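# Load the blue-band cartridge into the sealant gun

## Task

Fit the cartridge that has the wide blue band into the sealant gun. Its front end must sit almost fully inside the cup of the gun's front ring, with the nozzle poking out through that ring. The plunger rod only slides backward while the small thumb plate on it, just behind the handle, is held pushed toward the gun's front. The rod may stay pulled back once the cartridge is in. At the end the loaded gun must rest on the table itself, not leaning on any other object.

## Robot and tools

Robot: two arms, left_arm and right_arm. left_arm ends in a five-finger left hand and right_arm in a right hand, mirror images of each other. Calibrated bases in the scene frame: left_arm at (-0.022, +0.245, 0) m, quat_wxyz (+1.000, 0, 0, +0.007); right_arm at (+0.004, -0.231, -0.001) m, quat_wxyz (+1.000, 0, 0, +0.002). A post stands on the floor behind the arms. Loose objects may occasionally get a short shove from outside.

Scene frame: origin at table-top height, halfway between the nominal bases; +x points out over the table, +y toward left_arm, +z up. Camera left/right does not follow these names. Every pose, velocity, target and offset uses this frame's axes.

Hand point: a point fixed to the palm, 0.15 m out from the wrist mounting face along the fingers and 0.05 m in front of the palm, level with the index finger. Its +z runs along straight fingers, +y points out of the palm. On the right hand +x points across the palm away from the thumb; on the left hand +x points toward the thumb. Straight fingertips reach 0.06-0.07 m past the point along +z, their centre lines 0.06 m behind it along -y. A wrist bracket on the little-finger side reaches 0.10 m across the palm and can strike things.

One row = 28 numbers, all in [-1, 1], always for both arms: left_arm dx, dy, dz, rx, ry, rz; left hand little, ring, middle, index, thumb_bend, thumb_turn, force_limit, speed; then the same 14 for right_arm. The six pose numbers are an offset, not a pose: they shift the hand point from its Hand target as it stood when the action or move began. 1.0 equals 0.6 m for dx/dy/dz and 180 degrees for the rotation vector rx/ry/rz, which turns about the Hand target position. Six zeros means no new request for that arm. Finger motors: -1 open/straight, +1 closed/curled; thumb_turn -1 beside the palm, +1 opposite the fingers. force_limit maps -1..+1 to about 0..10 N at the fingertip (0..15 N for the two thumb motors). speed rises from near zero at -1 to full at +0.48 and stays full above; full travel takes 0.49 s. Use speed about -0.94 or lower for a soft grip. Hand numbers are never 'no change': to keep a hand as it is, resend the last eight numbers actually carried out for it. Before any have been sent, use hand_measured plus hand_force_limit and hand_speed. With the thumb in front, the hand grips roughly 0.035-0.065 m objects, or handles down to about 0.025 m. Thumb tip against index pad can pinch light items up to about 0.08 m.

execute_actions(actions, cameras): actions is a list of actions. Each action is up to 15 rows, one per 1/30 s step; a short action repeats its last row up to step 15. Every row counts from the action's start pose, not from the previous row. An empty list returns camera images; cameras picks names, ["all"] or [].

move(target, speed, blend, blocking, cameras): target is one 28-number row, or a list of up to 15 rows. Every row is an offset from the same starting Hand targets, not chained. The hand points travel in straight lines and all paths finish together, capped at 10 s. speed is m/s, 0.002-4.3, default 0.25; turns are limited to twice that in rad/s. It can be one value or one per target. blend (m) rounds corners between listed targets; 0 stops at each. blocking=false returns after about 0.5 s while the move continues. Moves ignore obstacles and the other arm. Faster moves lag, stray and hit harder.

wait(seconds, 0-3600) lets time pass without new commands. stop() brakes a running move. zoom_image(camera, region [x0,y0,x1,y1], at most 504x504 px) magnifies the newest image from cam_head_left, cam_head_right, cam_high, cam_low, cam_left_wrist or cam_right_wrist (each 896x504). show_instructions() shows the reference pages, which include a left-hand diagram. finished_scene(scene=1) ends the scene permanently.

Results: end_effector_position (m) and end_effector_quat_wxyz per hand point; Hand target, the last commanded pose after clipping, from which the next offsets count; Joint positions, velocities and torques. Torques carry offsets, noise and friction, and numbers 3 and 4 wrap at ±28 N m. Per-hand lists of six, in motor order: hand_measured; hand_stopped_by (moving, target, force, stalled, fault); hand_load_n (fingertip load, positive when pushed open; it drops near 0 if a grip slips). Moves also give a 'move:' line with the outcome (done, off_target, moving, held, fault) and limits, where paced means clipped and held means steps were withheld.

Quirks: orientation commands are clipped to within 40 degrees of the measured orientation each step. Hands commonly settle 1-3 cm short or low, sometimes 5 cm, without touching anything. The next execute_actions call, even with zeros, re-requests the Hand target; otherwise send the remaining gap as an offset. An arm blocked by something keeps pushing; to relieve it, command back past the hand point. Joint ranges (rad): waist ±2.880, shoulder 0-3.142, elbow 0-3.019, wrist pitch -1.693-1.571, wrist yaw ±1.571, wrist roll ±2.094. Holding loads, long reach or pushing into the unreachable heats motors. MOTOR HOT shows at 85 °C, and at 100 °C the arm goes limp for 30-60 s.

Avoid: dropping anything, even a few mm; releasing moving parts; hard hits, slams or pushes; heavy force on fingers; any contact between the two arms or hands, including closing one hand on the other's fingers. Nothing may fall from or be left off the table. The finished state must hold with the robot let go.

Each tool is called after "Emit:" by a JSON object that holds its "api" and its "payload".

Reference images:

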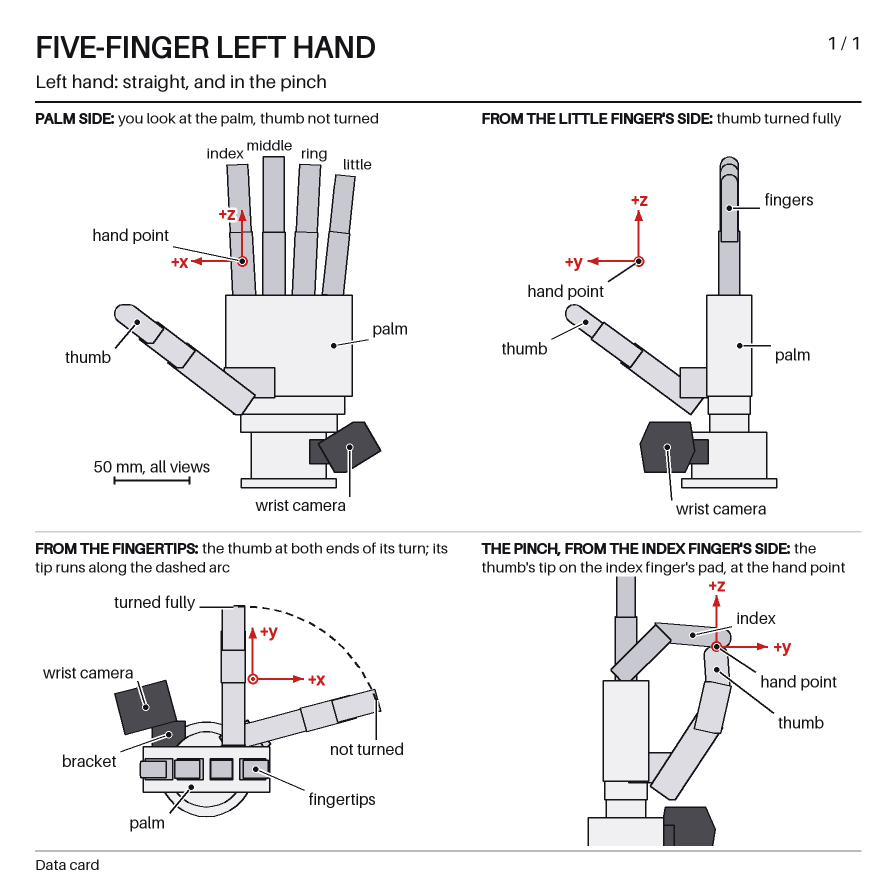

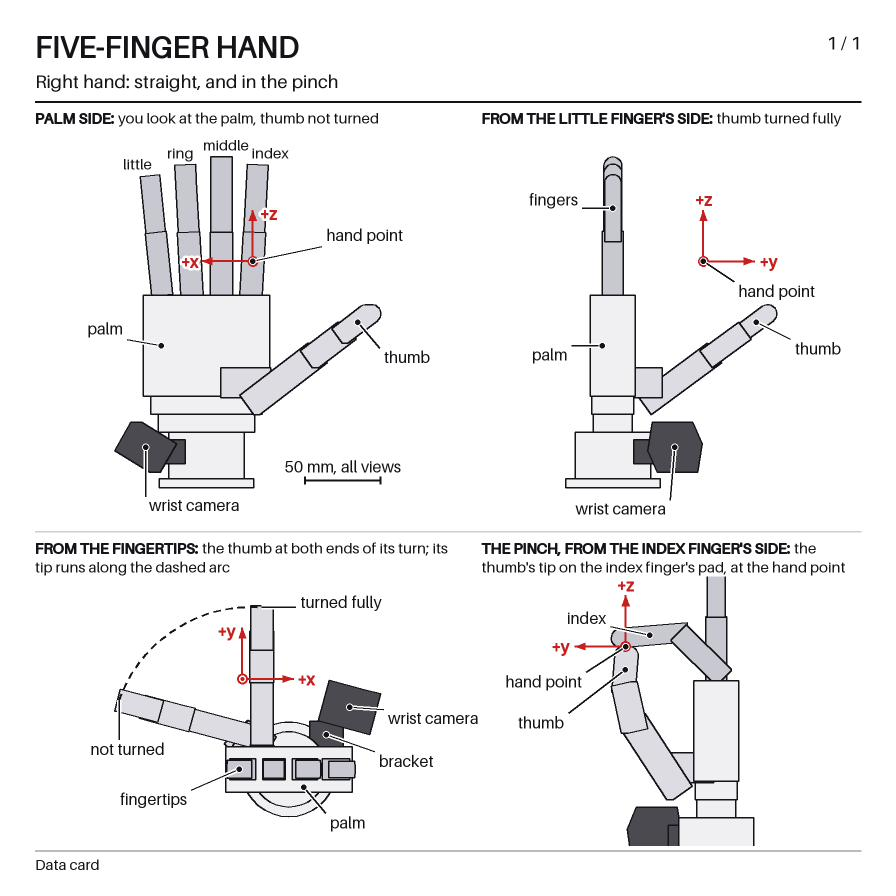

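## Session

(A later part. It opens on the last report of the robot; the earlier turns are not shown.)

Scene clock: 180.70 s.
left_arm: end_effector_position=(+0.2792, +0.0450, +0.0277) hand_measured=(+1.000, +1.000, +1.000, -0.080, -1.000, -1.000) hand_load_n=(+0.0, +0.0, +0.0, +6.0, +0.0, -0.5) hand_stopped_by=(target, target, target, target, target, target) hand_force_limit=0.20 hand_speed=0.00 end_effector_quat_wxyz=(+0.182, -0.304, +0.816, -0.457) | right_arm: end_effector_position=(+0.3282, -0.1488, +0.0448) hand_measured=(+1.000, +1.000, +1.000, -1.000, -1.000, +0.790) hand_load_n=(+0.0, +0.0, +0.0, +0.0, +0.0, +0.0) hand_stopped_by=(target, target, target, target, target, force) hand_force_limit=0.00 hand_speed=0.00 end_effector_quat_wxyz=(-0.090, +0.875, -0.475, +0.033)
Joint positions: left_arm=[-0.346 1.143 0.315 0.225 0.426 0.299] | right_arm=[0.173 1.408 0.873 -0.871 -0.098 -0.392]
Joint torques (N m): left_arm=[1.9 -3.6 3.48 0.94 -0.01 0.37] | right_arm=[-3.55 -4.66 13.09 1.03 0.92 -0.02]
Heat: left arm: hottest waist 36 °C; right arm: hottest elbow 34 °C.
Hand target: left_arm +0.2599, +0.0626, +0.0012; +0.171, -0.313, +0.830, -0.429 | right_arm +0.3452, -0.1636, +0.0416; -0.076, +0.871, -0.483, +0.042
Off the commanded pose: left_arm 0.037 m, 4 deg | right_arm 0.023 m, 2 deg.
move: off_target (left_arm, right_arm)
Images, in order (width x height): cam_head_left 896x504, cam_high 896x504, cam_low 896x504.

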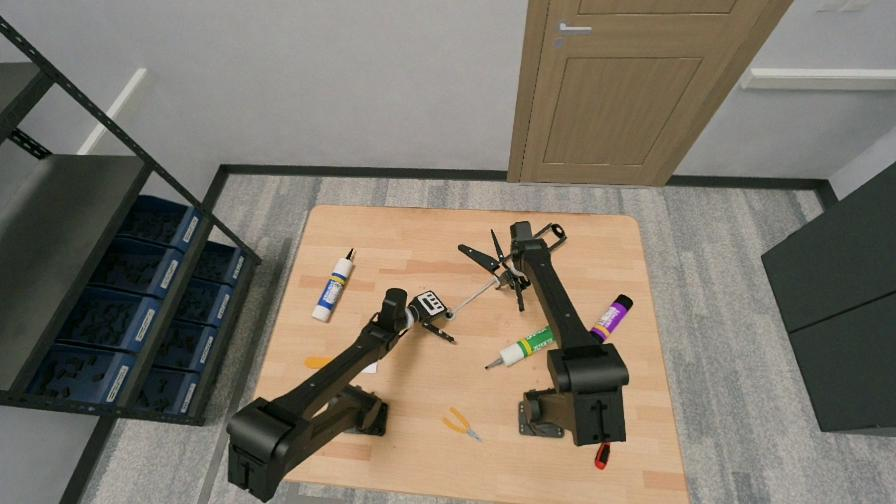

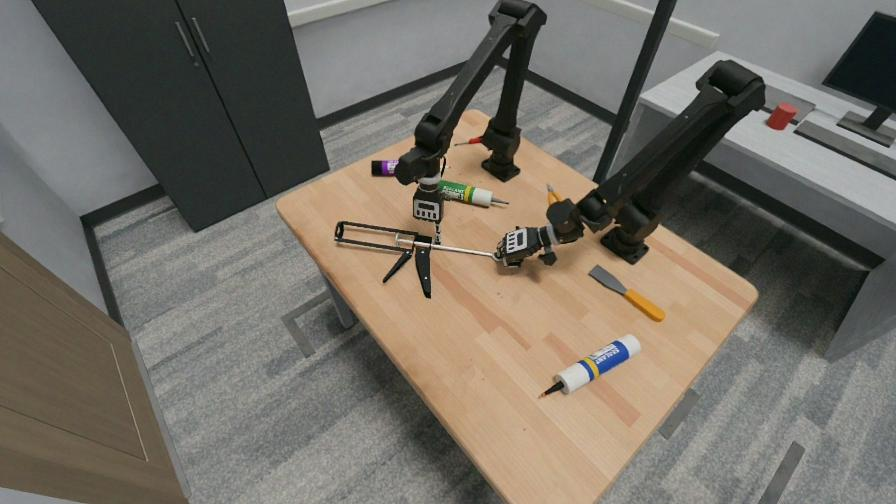

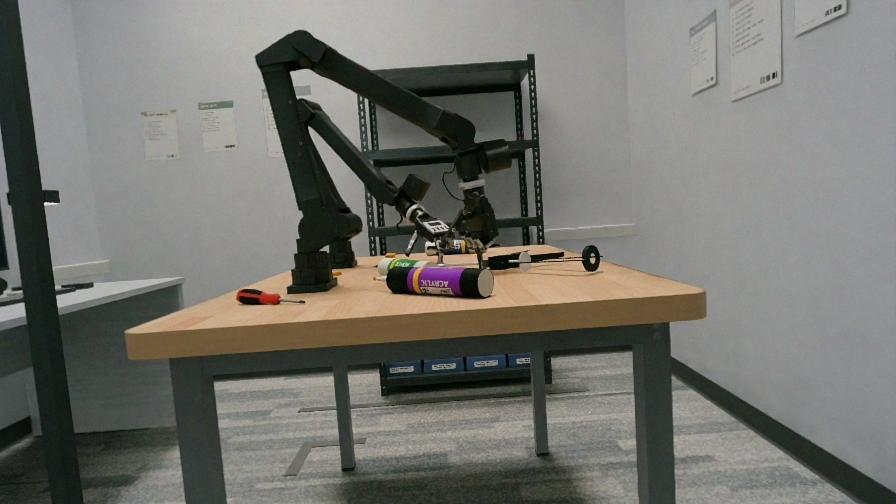

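Emit:
{"api": "move", "payload": {"target": [-0.006,0.008,-0.006,0,0,0,1,1,1,-0.08,-1,-1,0.2,0,0.008,-0.0107,0,0,0,0,1,1,1,-1,-1,0.9,0,0], "speed": 0.04, "cameras": ["cam_head_left","cam_low","cam_high"]}}

Emit:
{"api": "zoom_image", "payload": {"camera": "cam_head_left", "region": [420, 295, 460, 325]}}

Emit:
{"api": "zoom_image", "payload": {"camera": "cam_high", "region": [320, 190, 480, 290]}}

Scene clock: 181.57 s.
left_arm: end_effector_position=(+0.2772, +0.0470, +0.0262) hand_measured=(+1.000, +1.000, +1.000, -0.080, -1.000, -1.000) hand_load_n=(+0.0, +0.0, +0.0, +8.0, +0.0, +0.0) hand_stopped_by=(target, target, target, target, target, target) hand_force_limit=0.20 hand_speed=0.00 end_effector_quat_wxyz=(+0.182, -0.301, +0.815, -0.460) | right_arm: end_effector_position=(+0.3290, -0.1501, +0.0450) hand_measured=(+1.000, +1.000, +1.000, -1.000, -1.000, +0.790) hand_load_n=(+0.0, +0.0, +0.0, +0.0, +0.0, +0.0) hand_stopped_by=(target, target, target, target, target, force) hand_force_limit=0.00 hand_speed=0.00 end_effector_quat_wxyz=(-0.092, +0.877, -0.471, +0.027)
Joint positions: left_arm=[-0.337 1.142 0.304 0.239 0.438 0.305] | right_arm=[0.164 1.415 0.88 -0.879 -0.112 -0.408]
Joint torques (N m): left_arm=[3.31 -3.55 3.06 0.61 -0.11 0.45] | right_arm=[-4.25 -4.72 13.37 1.22 1.32 -0.05]
Heat: left arm: hottest waist 36 °C; right arm: hottest elbow 34 °C.
Hand target: left_arm +0.2563, +0.0675, -0.0024; +0.171, -0.313, +0.830, -0.429 | right_arm +0.3499, -0.1700, +0.0417; -0.076, +0.871, -0.483, +0.042
Off the commanded pose: left_arm 0.041 m, 4 deg | right_arm 0.029 m, 3 deg.
move: off_target (left_arm, right_arm)
Images, in order (width x height): cam_head_left 896x504, cam_high 896x504, cam_low 896x504.

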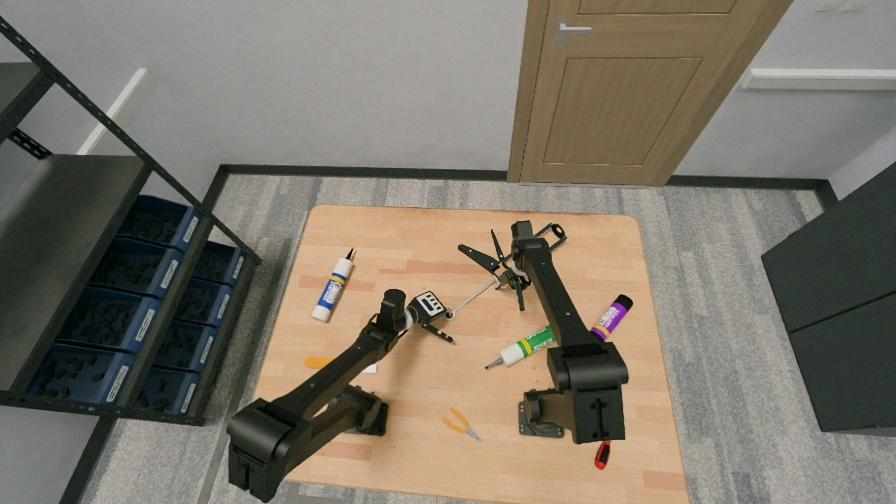

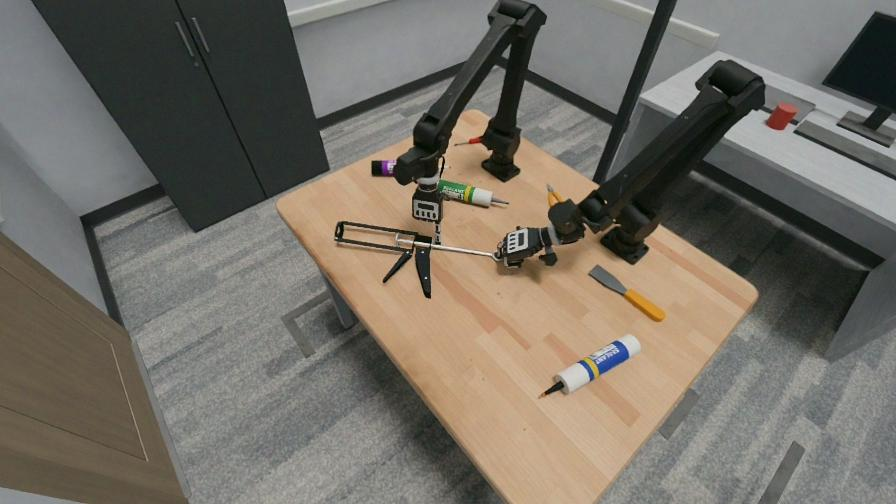

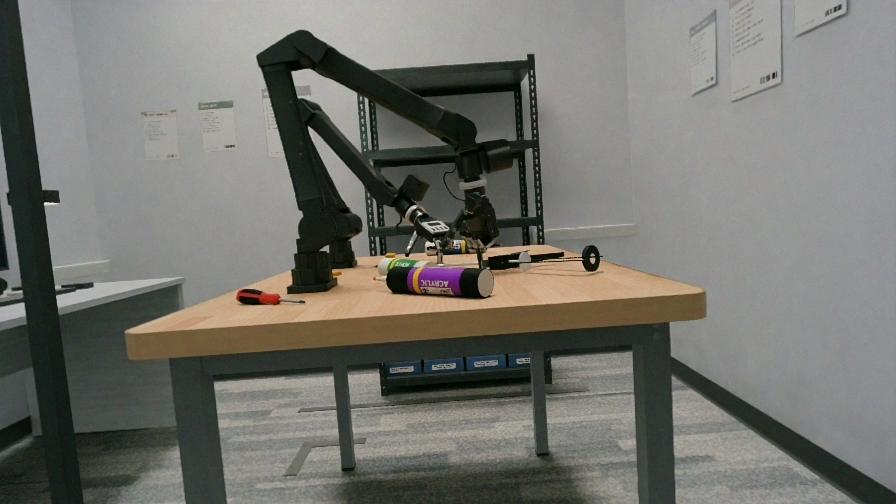

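Scaled by 12.600 from the camera's image (finer frame: 1280x720).

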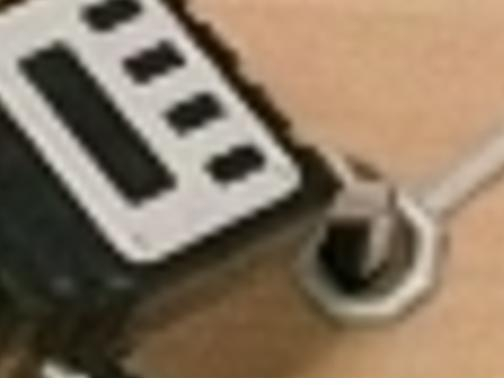

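Scaled by 3.150 from the camera's image (finer frame: 1280x720).

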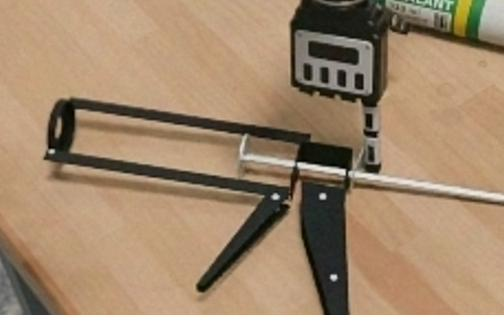

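Emit:
{"api": "zoom_image", "payload": {"camera": "cam_high", "region": [415, 220, 455, 250]}}

Emit:
{"api": "zoom_image", "payload": {"camera": "cam_head_left", "region": [485, 260, 535, 300]}}

Emit:
{"api": "zoom_image", "payload": {"camera": "cam_low", "region": [460, 235, 520, 275]}}

Scaled by 12.600 from the camera's image (finer frame: 1280x720).

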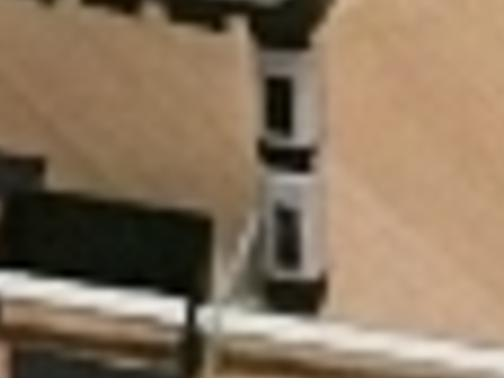

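Scaled by 10.080 from the camera's image (finer frame: 1280x720).

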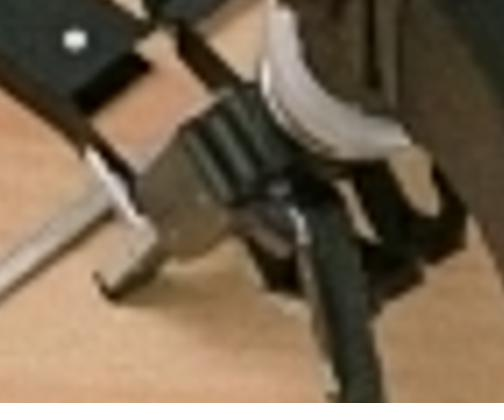

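Scaled by 8.400 from the camera's image (finer frame: 1280x720).

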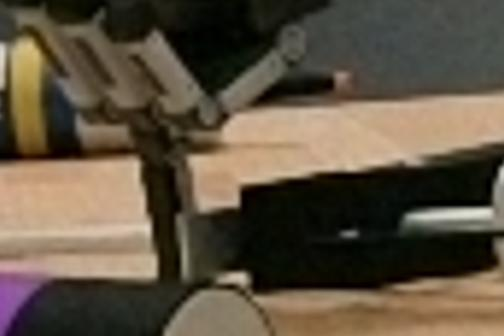

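Emit:
{"api": "move", "payload": {"target": [[0.012,-0.016,0.0,0,0,0,1,1,1,-0.08,-1,-1,0.2,0,-0.03,0.04,0,0,0,0,1,1,1,-1,-1,0.9,0,0],[0.012,-0.016,0.0,0,0,0,1,1,1,-0.08,-1,-1,0.2,0,-0.046,0.028,0,0,0,0,1,1,1,-1,-1,0.9,0,0]], "speed": 0.04, "cameras": ["cam_head_left","cam_low","cam_high"]}}

Emit:
{"api": "zoom_image", "payload": {"camera": "cam_high", "region": [415, 220, 455, 250]}}

Emit:
{"api": "zoom_image", "payload": {"camera": "cam_head_left", "region": [420, 295, 460, 325]}}

Scene clock: 183.73 s.
left_arm: end_effector_position=(+0.2795, +0.0465, +0.0272) hand_measured=(+1.000, +1.000, +1.000, -0.080, -1.000, -1.000) hand_load_n=(+0.0, +0.0, +0.0, +5.0, +0.0, -0.5) hand_stopped_by=(target, target, target, target, target, target) hand_force_limit=0.20 hand_speed=0.00 end_effector_quat_wxyz=(+0.188, -0.300, +0.814, -0.460) | right_arm: end_effector_position=(+0.3272, -0.1464, +0.0456) hand_measured=(+1.000, +1.000, +1.000, -1.000, -1.000, +0.790) hand_load_n=(+0.0, +0.0, +0.0, +0.0, +0.0, +0.0) hand_stopped_by=(target, target, target, target, target, force) hand_force_limit=0.00 hand_speed=0.00 end_effector_quat_wxyz=(-0.084, +0.874, -0.477, +0.040)
Joint positions: left_arm=[-0.342 1.142 0.304 0.249 0.427 0.305] | right_arm=[0.188 1.402 0.871 -0.871 -0.078 -0.372]
Joint torques (N m): left_arm=[1.14 -1.79 4.6 0.73 -0.38 0.24] | right_arm=[-1.61 -7.77 8.39 1.21 0.36 0.14]
Heat: left arm: hottest waist 36 °C; right arm: hottest elbow 34 °C.
Hand target: left_arm +0.2636, +0.0578, -0.0022; +0.171, -0.313, +0.830, -0.430 | right_arm +0.3223, -0.1531, +0.0416; -0.076, +0.871, -0.483, +0.042
Off the commanded pose: left_arm 0.036 m, 5 deg | right_arm 0.009 m, 1 deg.
move: off_target (left_arm)
Images, in order (width x height): cam_head_left 896x504, cam_high 896x504, cam_low 896x504.

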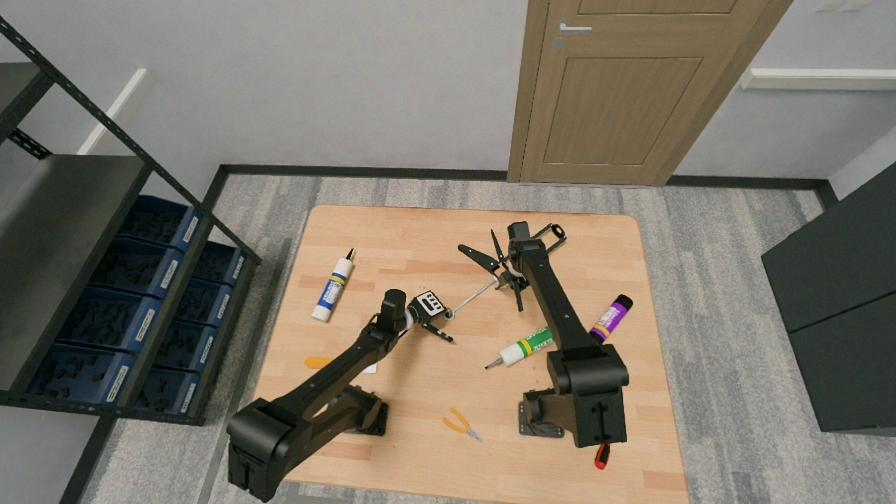

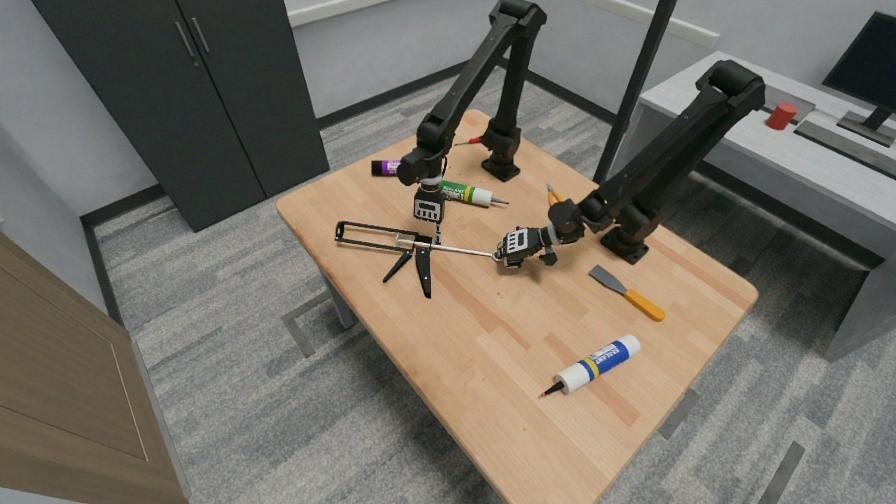

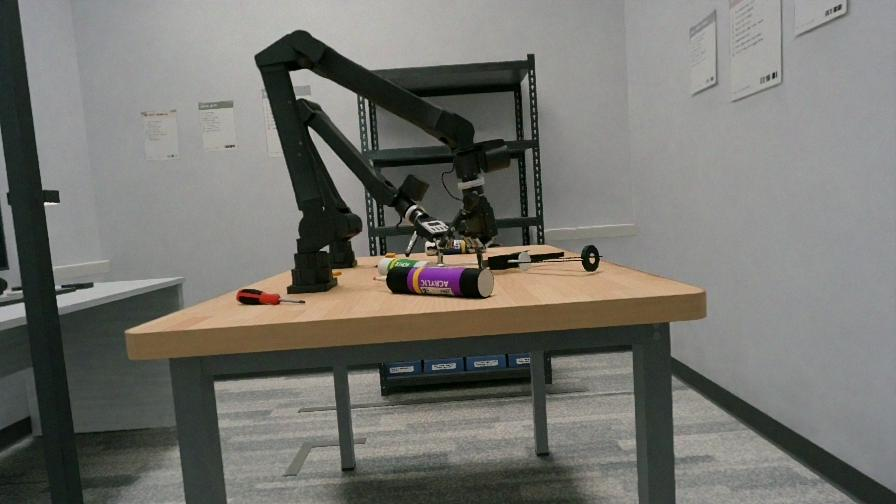

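Scaled by 12.600 from the camera's image (finer frame: 1280x720).

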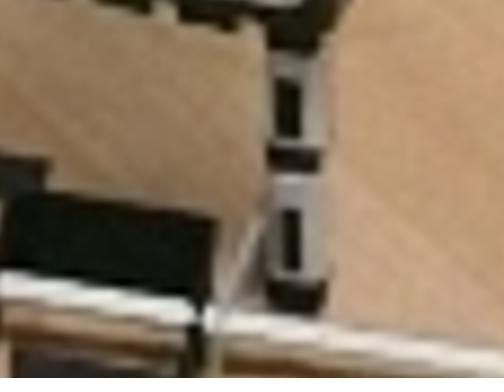

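Scaled by 12.600 from the camera's image (finer frame: 1280x720).

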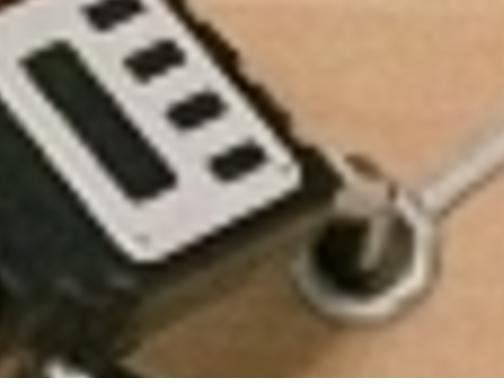

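Emit:
{"api": "move", "payload": {"target": [[0.0,0.0,0.0,0,0,0,1,1,1,-0.08,-1,-1,0.2,0,-0.018,-0.010,0,0,0,0,1,1,1,-1,-1,0.9,0,0]], "speed": 0.04, "cameras": ["cam_head_left","cam_low","cam_high"]}}

Emit:
{"api": "zoom_image", "payload": {"camera": "cam_high", "region": [415, 220, 455, 250]}}

Scene clock: 184.60 s.
left_arm: end_effector_position=(+0.2796, +0.0466, +0.0272) hand_measured=(+1.000, +1.000, +1.000, -0.080, -1.000, -1.000) hand_load_n=(+0.0, +0.0, +0.0, +3.5, +0.0, +0.0) hand_stopped_by=(target, target, target, target, target, target) hand_force_limit=0.20 hand_speed=0.00 end_effector_quat_wxyz=(+0.189, -0.301, +0.814, -0.460) | right_arm: end_effector_position=(+0.3171, -0.1518, +0.0457) hand_measured=(+1.000, +1.000, +1.000, -1.000, -1.000, +0.790) hand_load_n=(+0.0, +0.5, +0.0, +0.0, +0.0, +0.0) hand_stopped_by=(target, target, target, target, target, force) hand_force_limit=0.00 hand_speed=0.00 end_effector_quat_wxyz=(-0.083, +0.872, -0.481, +0.042)
Joint positions: left_arm=[-0.342 1.142 0.304 0.249 0.427 0.305] | right_arm=[0.181 1.371 0.841 -0.87 -0.073 -0.372]
Joint torques (N m): left_arm=[1.32 -0.91 4.55 0.9 -0.38 0.25] | right_arm=[-1.96 -7.3 8.43 1.16 0.12 0.04]
Heat: left arm: hottest waist 36 °C; right arm: hottest elbow 34 °C.
Hand target: left_arm +0.2636, +0.0578, -0.0022; +0.171, -0.313, +0.830, -0.430 | right_arm +0.3115, -0.1592, +0.0416; -0.076, +0.871, -0.483, +0.042
Off the commanded pose: left_arm 0.035 m, 5 deg | right_arm 0.010 m, 1 deg.
move: done
Images, in order (width x height): cam_head_left 896x504, cam_high 896x504, cam_low 896x504.

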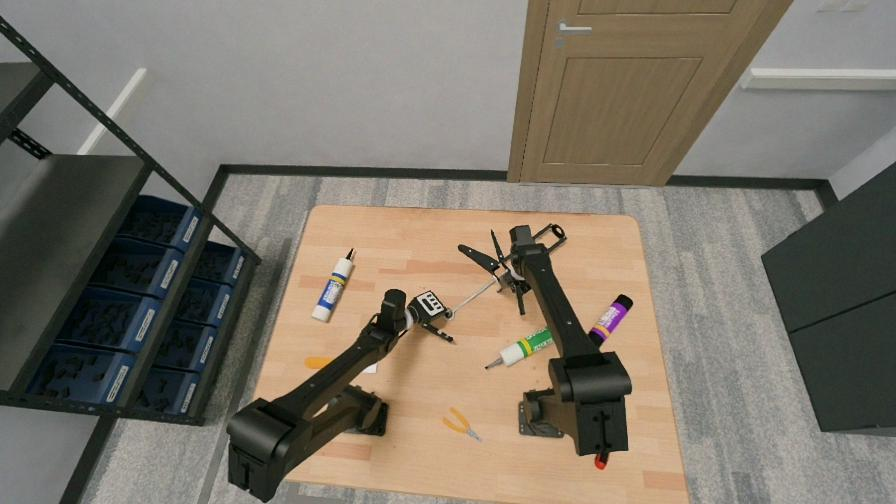

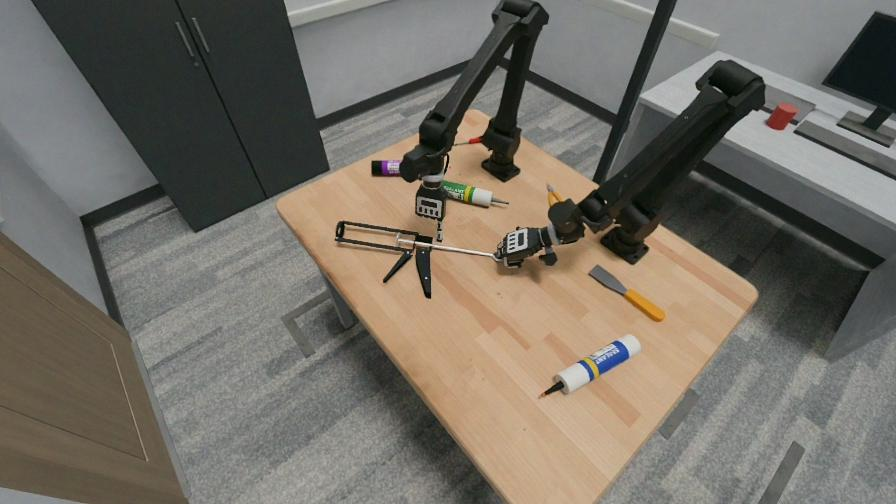

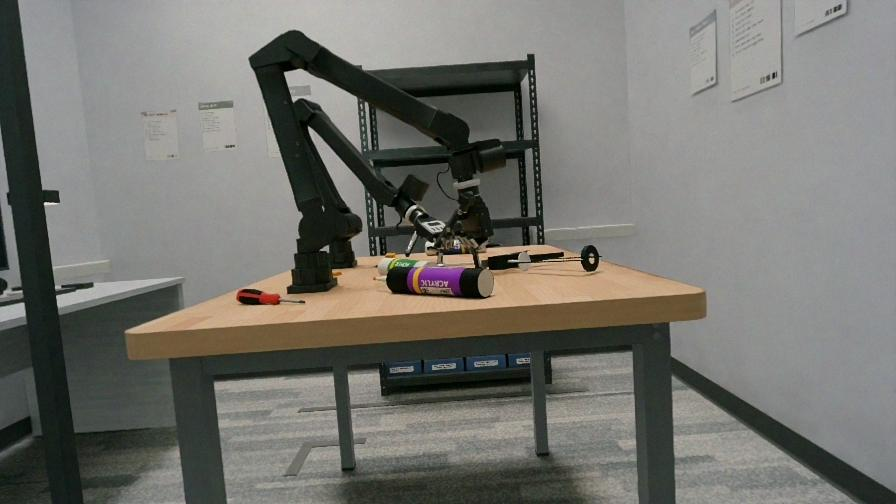

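Scaled by 12.600 from the camera's image (finer frame: 1280x720).

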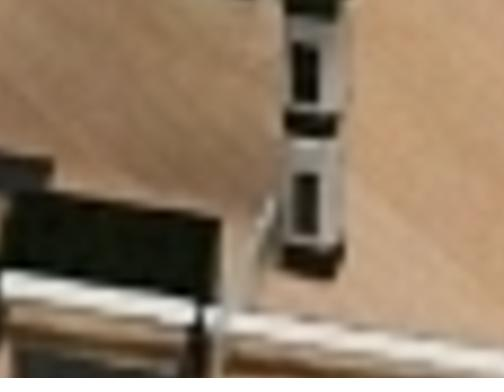

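Emit:
{"api": "move", "payload": {"target": [[-0.006,0.008,-0.002,0,0,0,1,1,1,-0.08,-1,-1,0.2,0,0.024,-0.032,0,0,0,0,1,1,1,-1,-1,0.9,0,0]], "speed": 0.04, "cameras": ["cam_head_left","cam_low","cam_high"]}}

Emit:
{"api": "zoom_image", "payload": {"camera": "cam_high", "region": [415, 220, 455, 250]}}

Emit:
{"api": "zoom_image", "payload": {"camera": "cam_head_left", "region": [420, 295, 460, 325]}}

Emit:
{"api": "zoom_image", "payload": {"camera": "cam_high", "region": [320, 190, 480, 290]}}

Scene clock: 186.00 s.
left_arm: end_effector_position=(+0.2795, +0.0465, +0.0272) hand_measured=(+1.000, +1.000, +1.000, -0.080, -1.000, -1.000) hand_load_n=(+0.0, +0.5, +0.0, +3.5, +0.0, +0.0) hand_stopped_by=(target, target, target, target, target, target) hand_force_limit=0.20 hand_speed=0.00 end_effector_quat_wxyz=(+0.188, -0.300, +0.814, -0.460) | right_arm: end_effector_position=(+0.3213, -0.1727, +0.0455) hand_measured=(+1.000, +1.000, +1.000, -1.000, -1.000, +0.790) hand_load_n=(+0.0, +0.0, +0.0, +0.5, +0.0, +0.0) hand_stopped_by=(target, target, target, target, target, force) hand_force_limit=0.00 hand_speed=0.00 end_effector_quat_wxyz=(-0.082, +0.870, -0.483, +0.045)
Joint positions: left_arm=[-0.341 1.142 0.304 0.249 0.428 0.305] | right_arm=[0.122 1.371 0.841 -0.87 -0.08 -0.425]
Joint torques (N m): left_arm=[2.55 -2.32 3.71 0.58 -0.04 0.29] | right_arm=[-1.96 -5.19 11.19 0.99 -0.02 -0.04]
Heat: left arm: hottest waist 36 °C; right arm: hottest elbow 34 °C.
Hand target: left_arm +0.2600, +0.0627, -0.0034; +0.171, -0.313, +0.830, -0.429 | right_arm +0.3260, -0.1784, +0.0417; -0.077, +0.871, -0.483, +0.042
Off the commanded pose: left_arm 0.040 m, 5 deg | right_arm 0.008 m, 1 deg.
move: off_target (left_arm)
Images, in order (width x height): cam_head_left 896x504, cam_high 896x504, cam_low 896x504.

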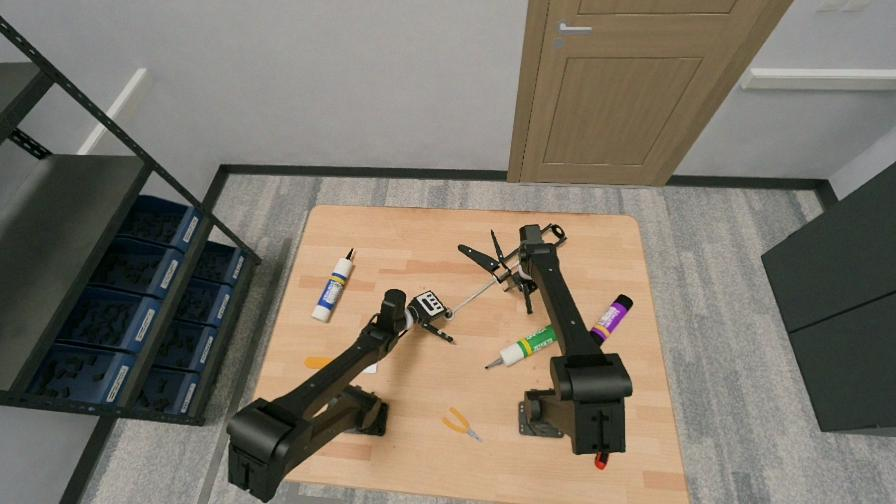

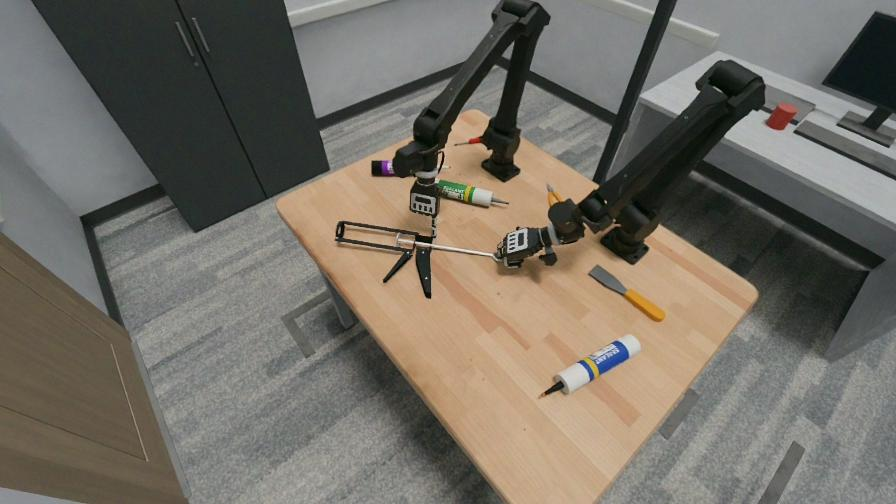

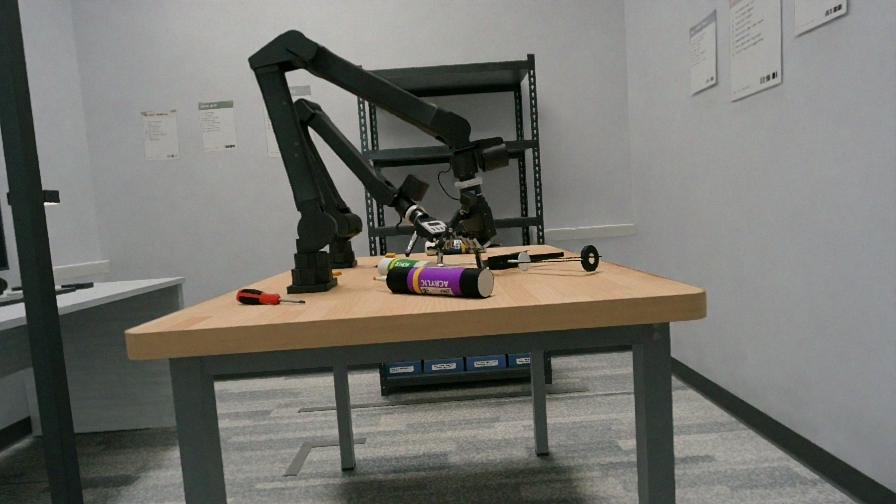

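Scaled by 12.600 from the camera's image (finer frame: 1280x720).

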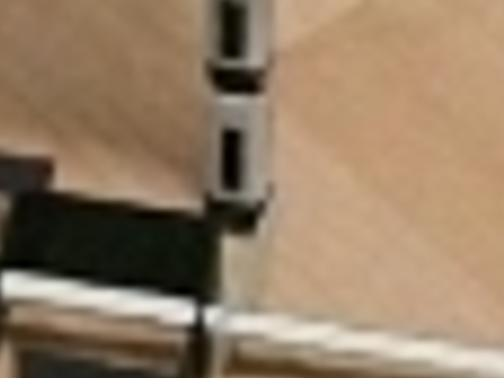

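Scaled by 12.600 from the camera's image (finer frame: 1280x720).

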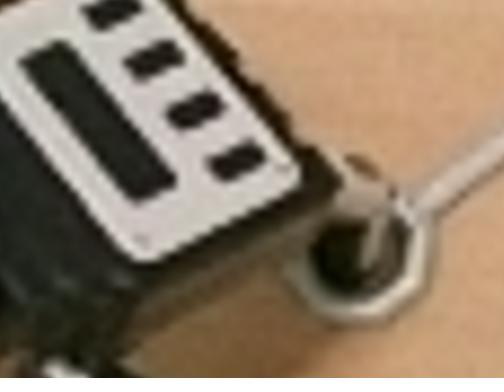

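Scaled by 3.150 from the camera's image (finer frame: 1280x720).

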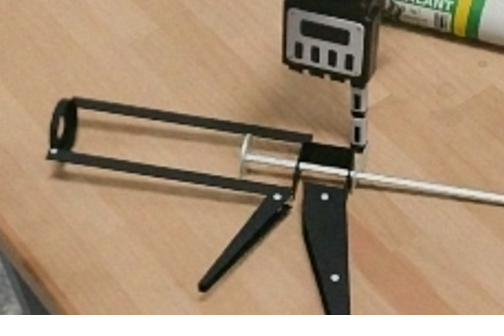

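Emit:
{"api": "move", "payload": {"target": [[0,0,0,0,0,0,1,1,1,-0.08,-1,-1,0.2,0,-0.0383,0.049,0,0,0,0,1,1,1,-1,-1,0.9,0,0],[0,0,0,0,0,0,1,1,1,-0.08,-1,-1,0.2,0,-0.010,0.0657,0,0,0,0,1,1,1,-1,-1,0.9,0,0]], "speed": 0.06, "cameras": ["cam_high"]}}

Emit:
{"api": "zoom_image", "payload": {"camera": "cam_high", "region": [415, 220, 455, 250]}}

Scene clock: 188.13 s.
left_arm: end_effector_position=(+0.2795, +0.0465, +0.0272) hand_measured=(+1.000, +1.000, +1.000, -0.080, -1.000, -1.000) hand_load_n=(+0.0, +0.0, +0.0, +4.0, +0.0, +0.0) hand_stopped_by=(target, target, target, target, target, target) hand_force_limit=0.20 hand_speed=0.00 end_effector_quat_wxyz=(+0.188, -0.300, +0.814, -0.460) | right_arm: end_effector_position=(+0.3128, -0.1485, +0.0461) hand_measured=(+1.000, +1.000, +1.000, -1.000, -1.000, +0.790) hand_load_n=(+0.0, +0.0, +0.0, -1.0, +0.0, +0.0) hand_stopped_by=(target, target, target, target, target, force) hand_force_limit=0.00 hand_speed=0.00 end_effector_quat_wxyz=(-0.077, +0.870, -0.485, +0.048)
Joint positions: left_arm=[-0.341 1.142 0.304 0.249 0.428 0.305] | right_arm=[0.2 1.358 0.83 -0.868 -0.053 -0.346]
Joint torques (N m): left_arm=[2.67 -2.32 3.79 0.57 -0.01 0.36] | right_arm=[0.79 -4.19 12.11 1.28 -0.34 0.26]
Heat: left arm: hottest waist 36 °C; right arm: hottest elbow 34 °C.
Hand target: left_arm +0.2600, +0.0627, -0.0035; +0.171, -0.313, +0.830, -0.429 | right_arm +0.3199, -0.1389, +0.0417; -0.077, +0.871, -0.483, +0.042
Off the commanded pose: left_arm 0.040 m, 5 deg | right_arm 0.013 m, 1 deg.
move: off_target (right_arm)

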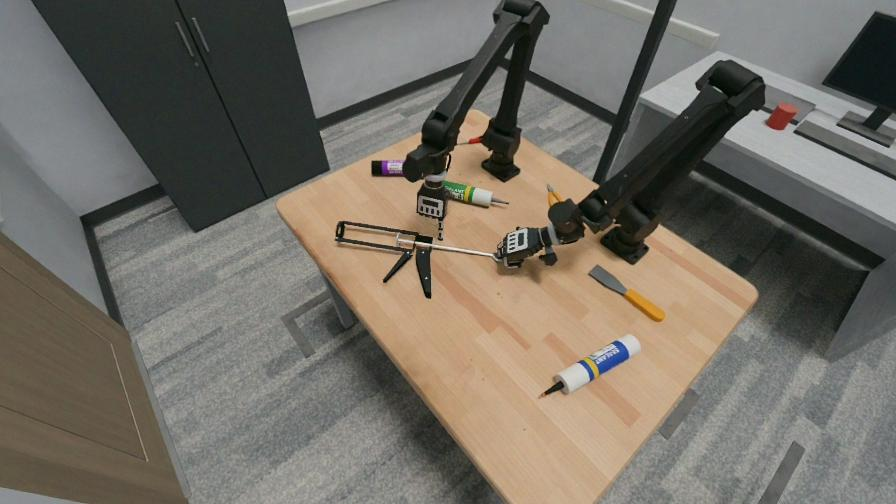

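Scaled by 12.600 from the camera's image (finer frame: 1280x720).

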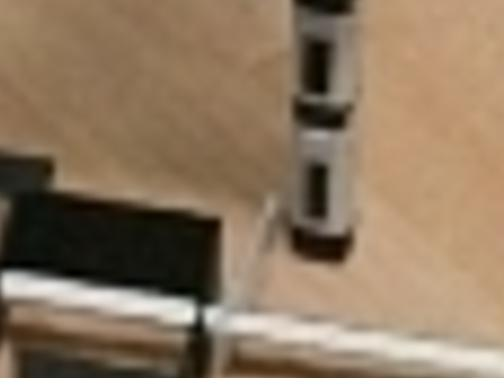

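Emit:
{"api": "move", "payload": {"target": [[0,0,0,0,0,0,1,1,1,-0.08,-1,-1,0.2,0,0.014,0.004,0,0,0,0,1,1,1,-1,-1,0.9,0,0]], "speed": 0.06, "cameras": ["cam_high"]}}

Emit:
{"api": "zoom_image", "payload": {"camera": "cam_high", "region": [415, 220, 455, 250]}}

Scene clock: 188.87 s.
left_arm: end_effector_position=(+0.2795, +0.0465, +0.0272) hand_measured=(+1.000, +1.000, +1.000, -0.080, -1.000, -1.000) hand_load_n=(+0.0, +0.0, +0.0, +3.5, +0.0, +0.0) hand_stopped_by=(target, target, target, target, target, target) hand_force_limit=0.20 hand_speed=0.00 end_effector_quat_wxyz=(+0.188, -0.300, +0.814, -0.460) | right_arm: end_effector_position=(+0.3186, -0.1451, +0.0462) hand_measured=(+1.000, +1.000, +1.000, -1.000, -1.000, +0.790) hand_load_n=(+0.0, +0.5, +0.0, -2.0, +0.0, +0.0) hand_stopped_by=(target, target, target, target, target, force) hand_force_limit=0.00 hand_speed=0.00 end_effector_quat_wxyz=(-0.078, +0.871, -0.482, +0.048)
Joint positions: left_arm=[-0.341 1.142 0.304 0.249 0.428 0.305] | right_arm=[0.206 1.375 0.847 -0.868 -0.055 -0.346]
Joint torques (N m): left_arm=[1.55 -2.43 3.77 0.76 -0.05 0.36] | right_arm=[0.38 -4.07 12.66 1.28 -0.27 0.28]
Heat: left arm: hottest waist 36 °C; right arm: hottest elbow 34 °C.
Hand target: left_arm +0.2600, +0.0627, -0.0035; +0.171, -0.313, +0.830, -0.429 | right_arm +0.3285, -0.1365, +0.0418; -0.077, +0.871, -0.483, +0.042
Off the commanded pose: left_arm 0.040 m, 5 deg | right_arm 0.014 m, 1 deg.
move: off_target (right_arm)

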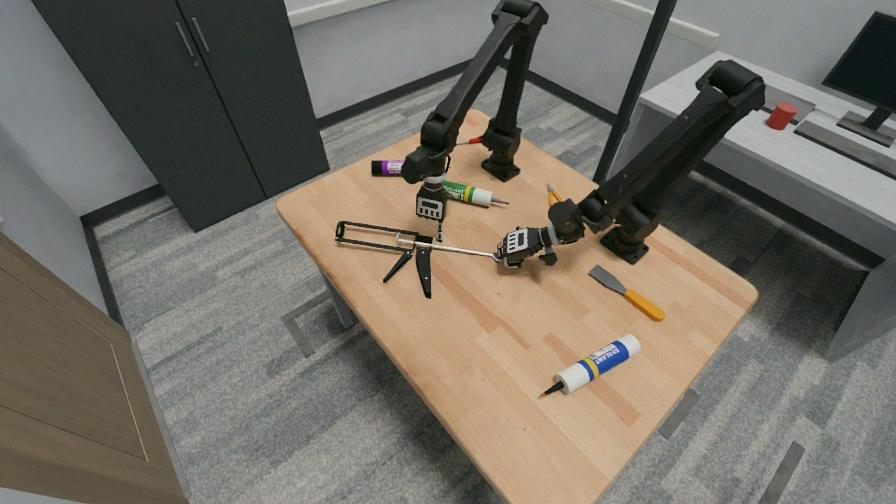

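Scaled by 12.600 from the camera's image (finer frame: 1280x720).

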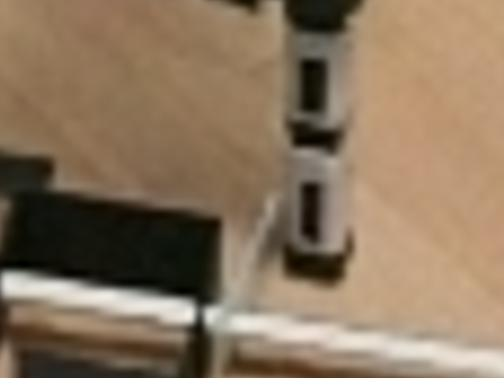

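Emit:
{"api": "move", "payload": {"target": [[-0.003,0.004,-0.002,0,0,0,1,1,1,-0.08,-1,-1,0.2,0,0.016,-0.040,0,0,0,0,1,1,1,-1,-1,0.9,0,0]], "speed": 0.04, "cameras": ["cam_head_left","cam_high"]}}

Emit:
{"api": "zoom_image", "payload": {"camera": "cam_high", "region": [415, 220, 455, 250]}}

Emit:
{"api": "zoom_image", "payload": {"camera": "cam_head_left", "region": [420, 295, 460, 325]}}

Emit:
{"api": "zoom_image", "payload": {"camera": "cam_high", "region": [320, 190, 480, 290]}}

Scene clock: 190.33 s.
left_arm: end_effector_position=(+0.2793, +0.0472, +0.0272) hand_measured=(+1.000, +1.000, +1.000, -0.080, -1.000, -1.000) hand_load_n=(+0.0, +0.0, +0.0, +4.0, +0.0, +0.0) hand_stopped_by=(target, target, target, target, target, target) hand_force_limit=0.20 hand_speed=0.00 end_effector_quat_wxyz=(+0.187, -0.301, +0.813, -0.461) | right_arm: end_effector_position=(+0.3216, -0.1498, +0.0456) hand_measured=(+1.000, +1.000, +1.000, -1.000, -1.000, +0.790) hand_load_n=(+0.0, +0.0, +0.0, -0.5, +0.0, +0.0) hand_stopped_by=(target, target, target, target, target, force) hand_force_limit=0.00 hand_speed=0.00 end_effector_quat_wxyz=(-0.087, +0.875, -0.475, +0.036)
Joint positions: left_arm=[-0.337 1.142 0.303 0.249 0.434 0.305] | right_arm=[0.177 1.388 0.856 -0.873 -0.09 -0.386]
Joint torques (N m): left_arm=[3.08 -2.32 3.36 0.72 -0.12 0.37] | right_arm=[-3.02 -4.19 13.01 1.21 0.65 0.02]
Heat: left arm: hottest waist 36 °C; right arm: hottest elbow 34 °C.
Hand target: left_arm +0.2581, +0.0650, -0.0047; +0.171, -0.313, +0.830, -0.429 | right_arm +0.3380, -0.1605, +0.0417; -0.077, +0.871, -0.483, +0.042
Off the commanded pose: left_arm 0.042 m, 5 deg | right_arm 0.020 m, 2 deg.
move: off_target (left_arm, right_arm)

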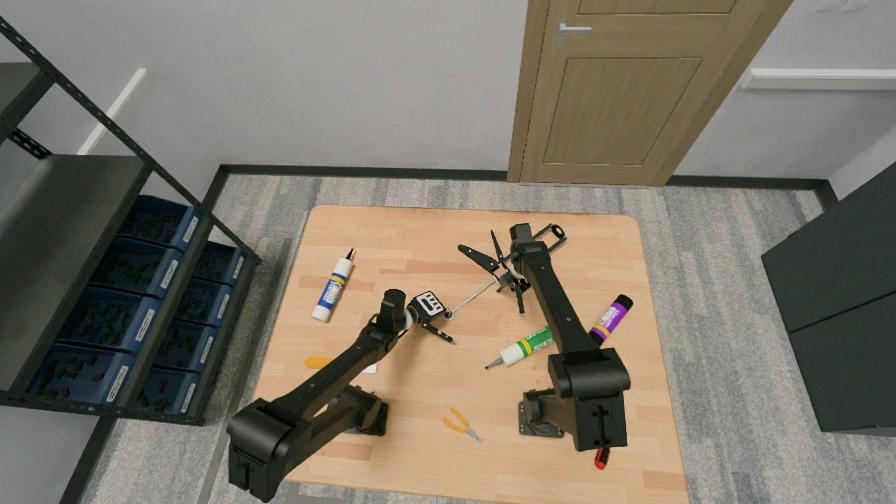

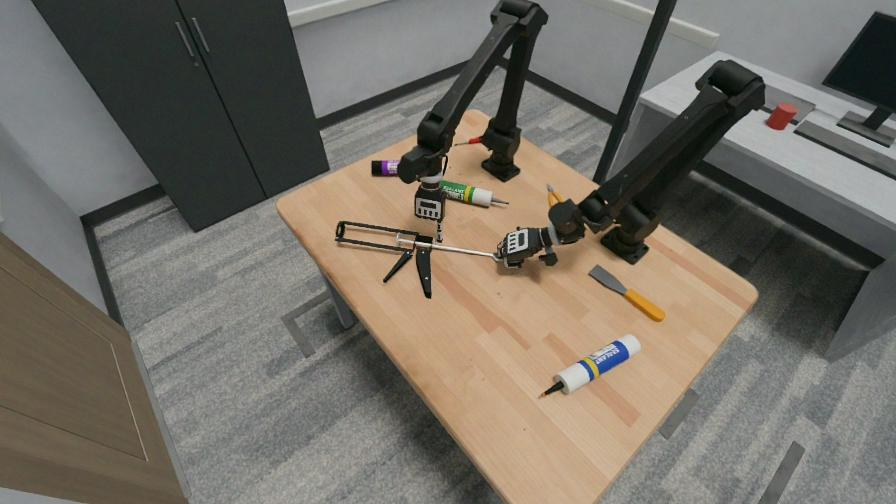

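Scaled by 12.600 from the camera's image (finer frame: 1280x720).

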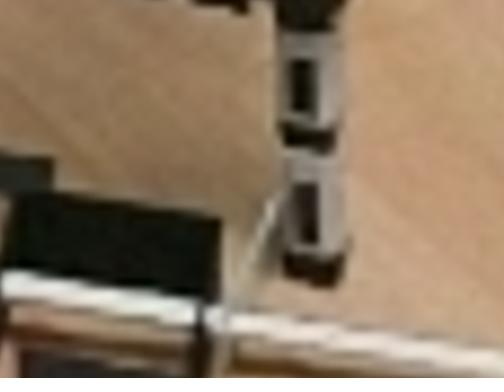

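Scaled by 12.600 from the camera's image (finer frame: 1280x720).

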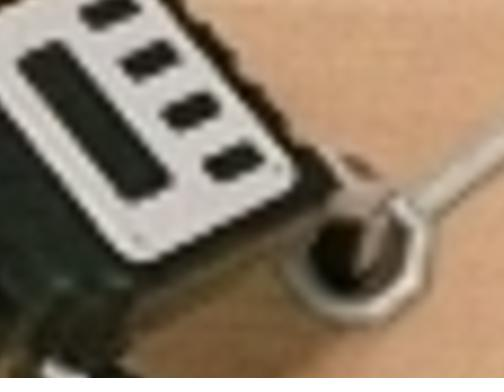

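Scaled by 3.150 from the camera's image (finer frame: 1280x720).

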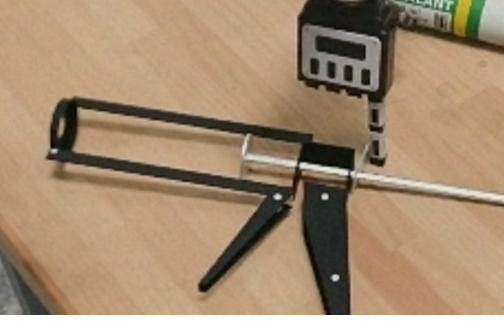

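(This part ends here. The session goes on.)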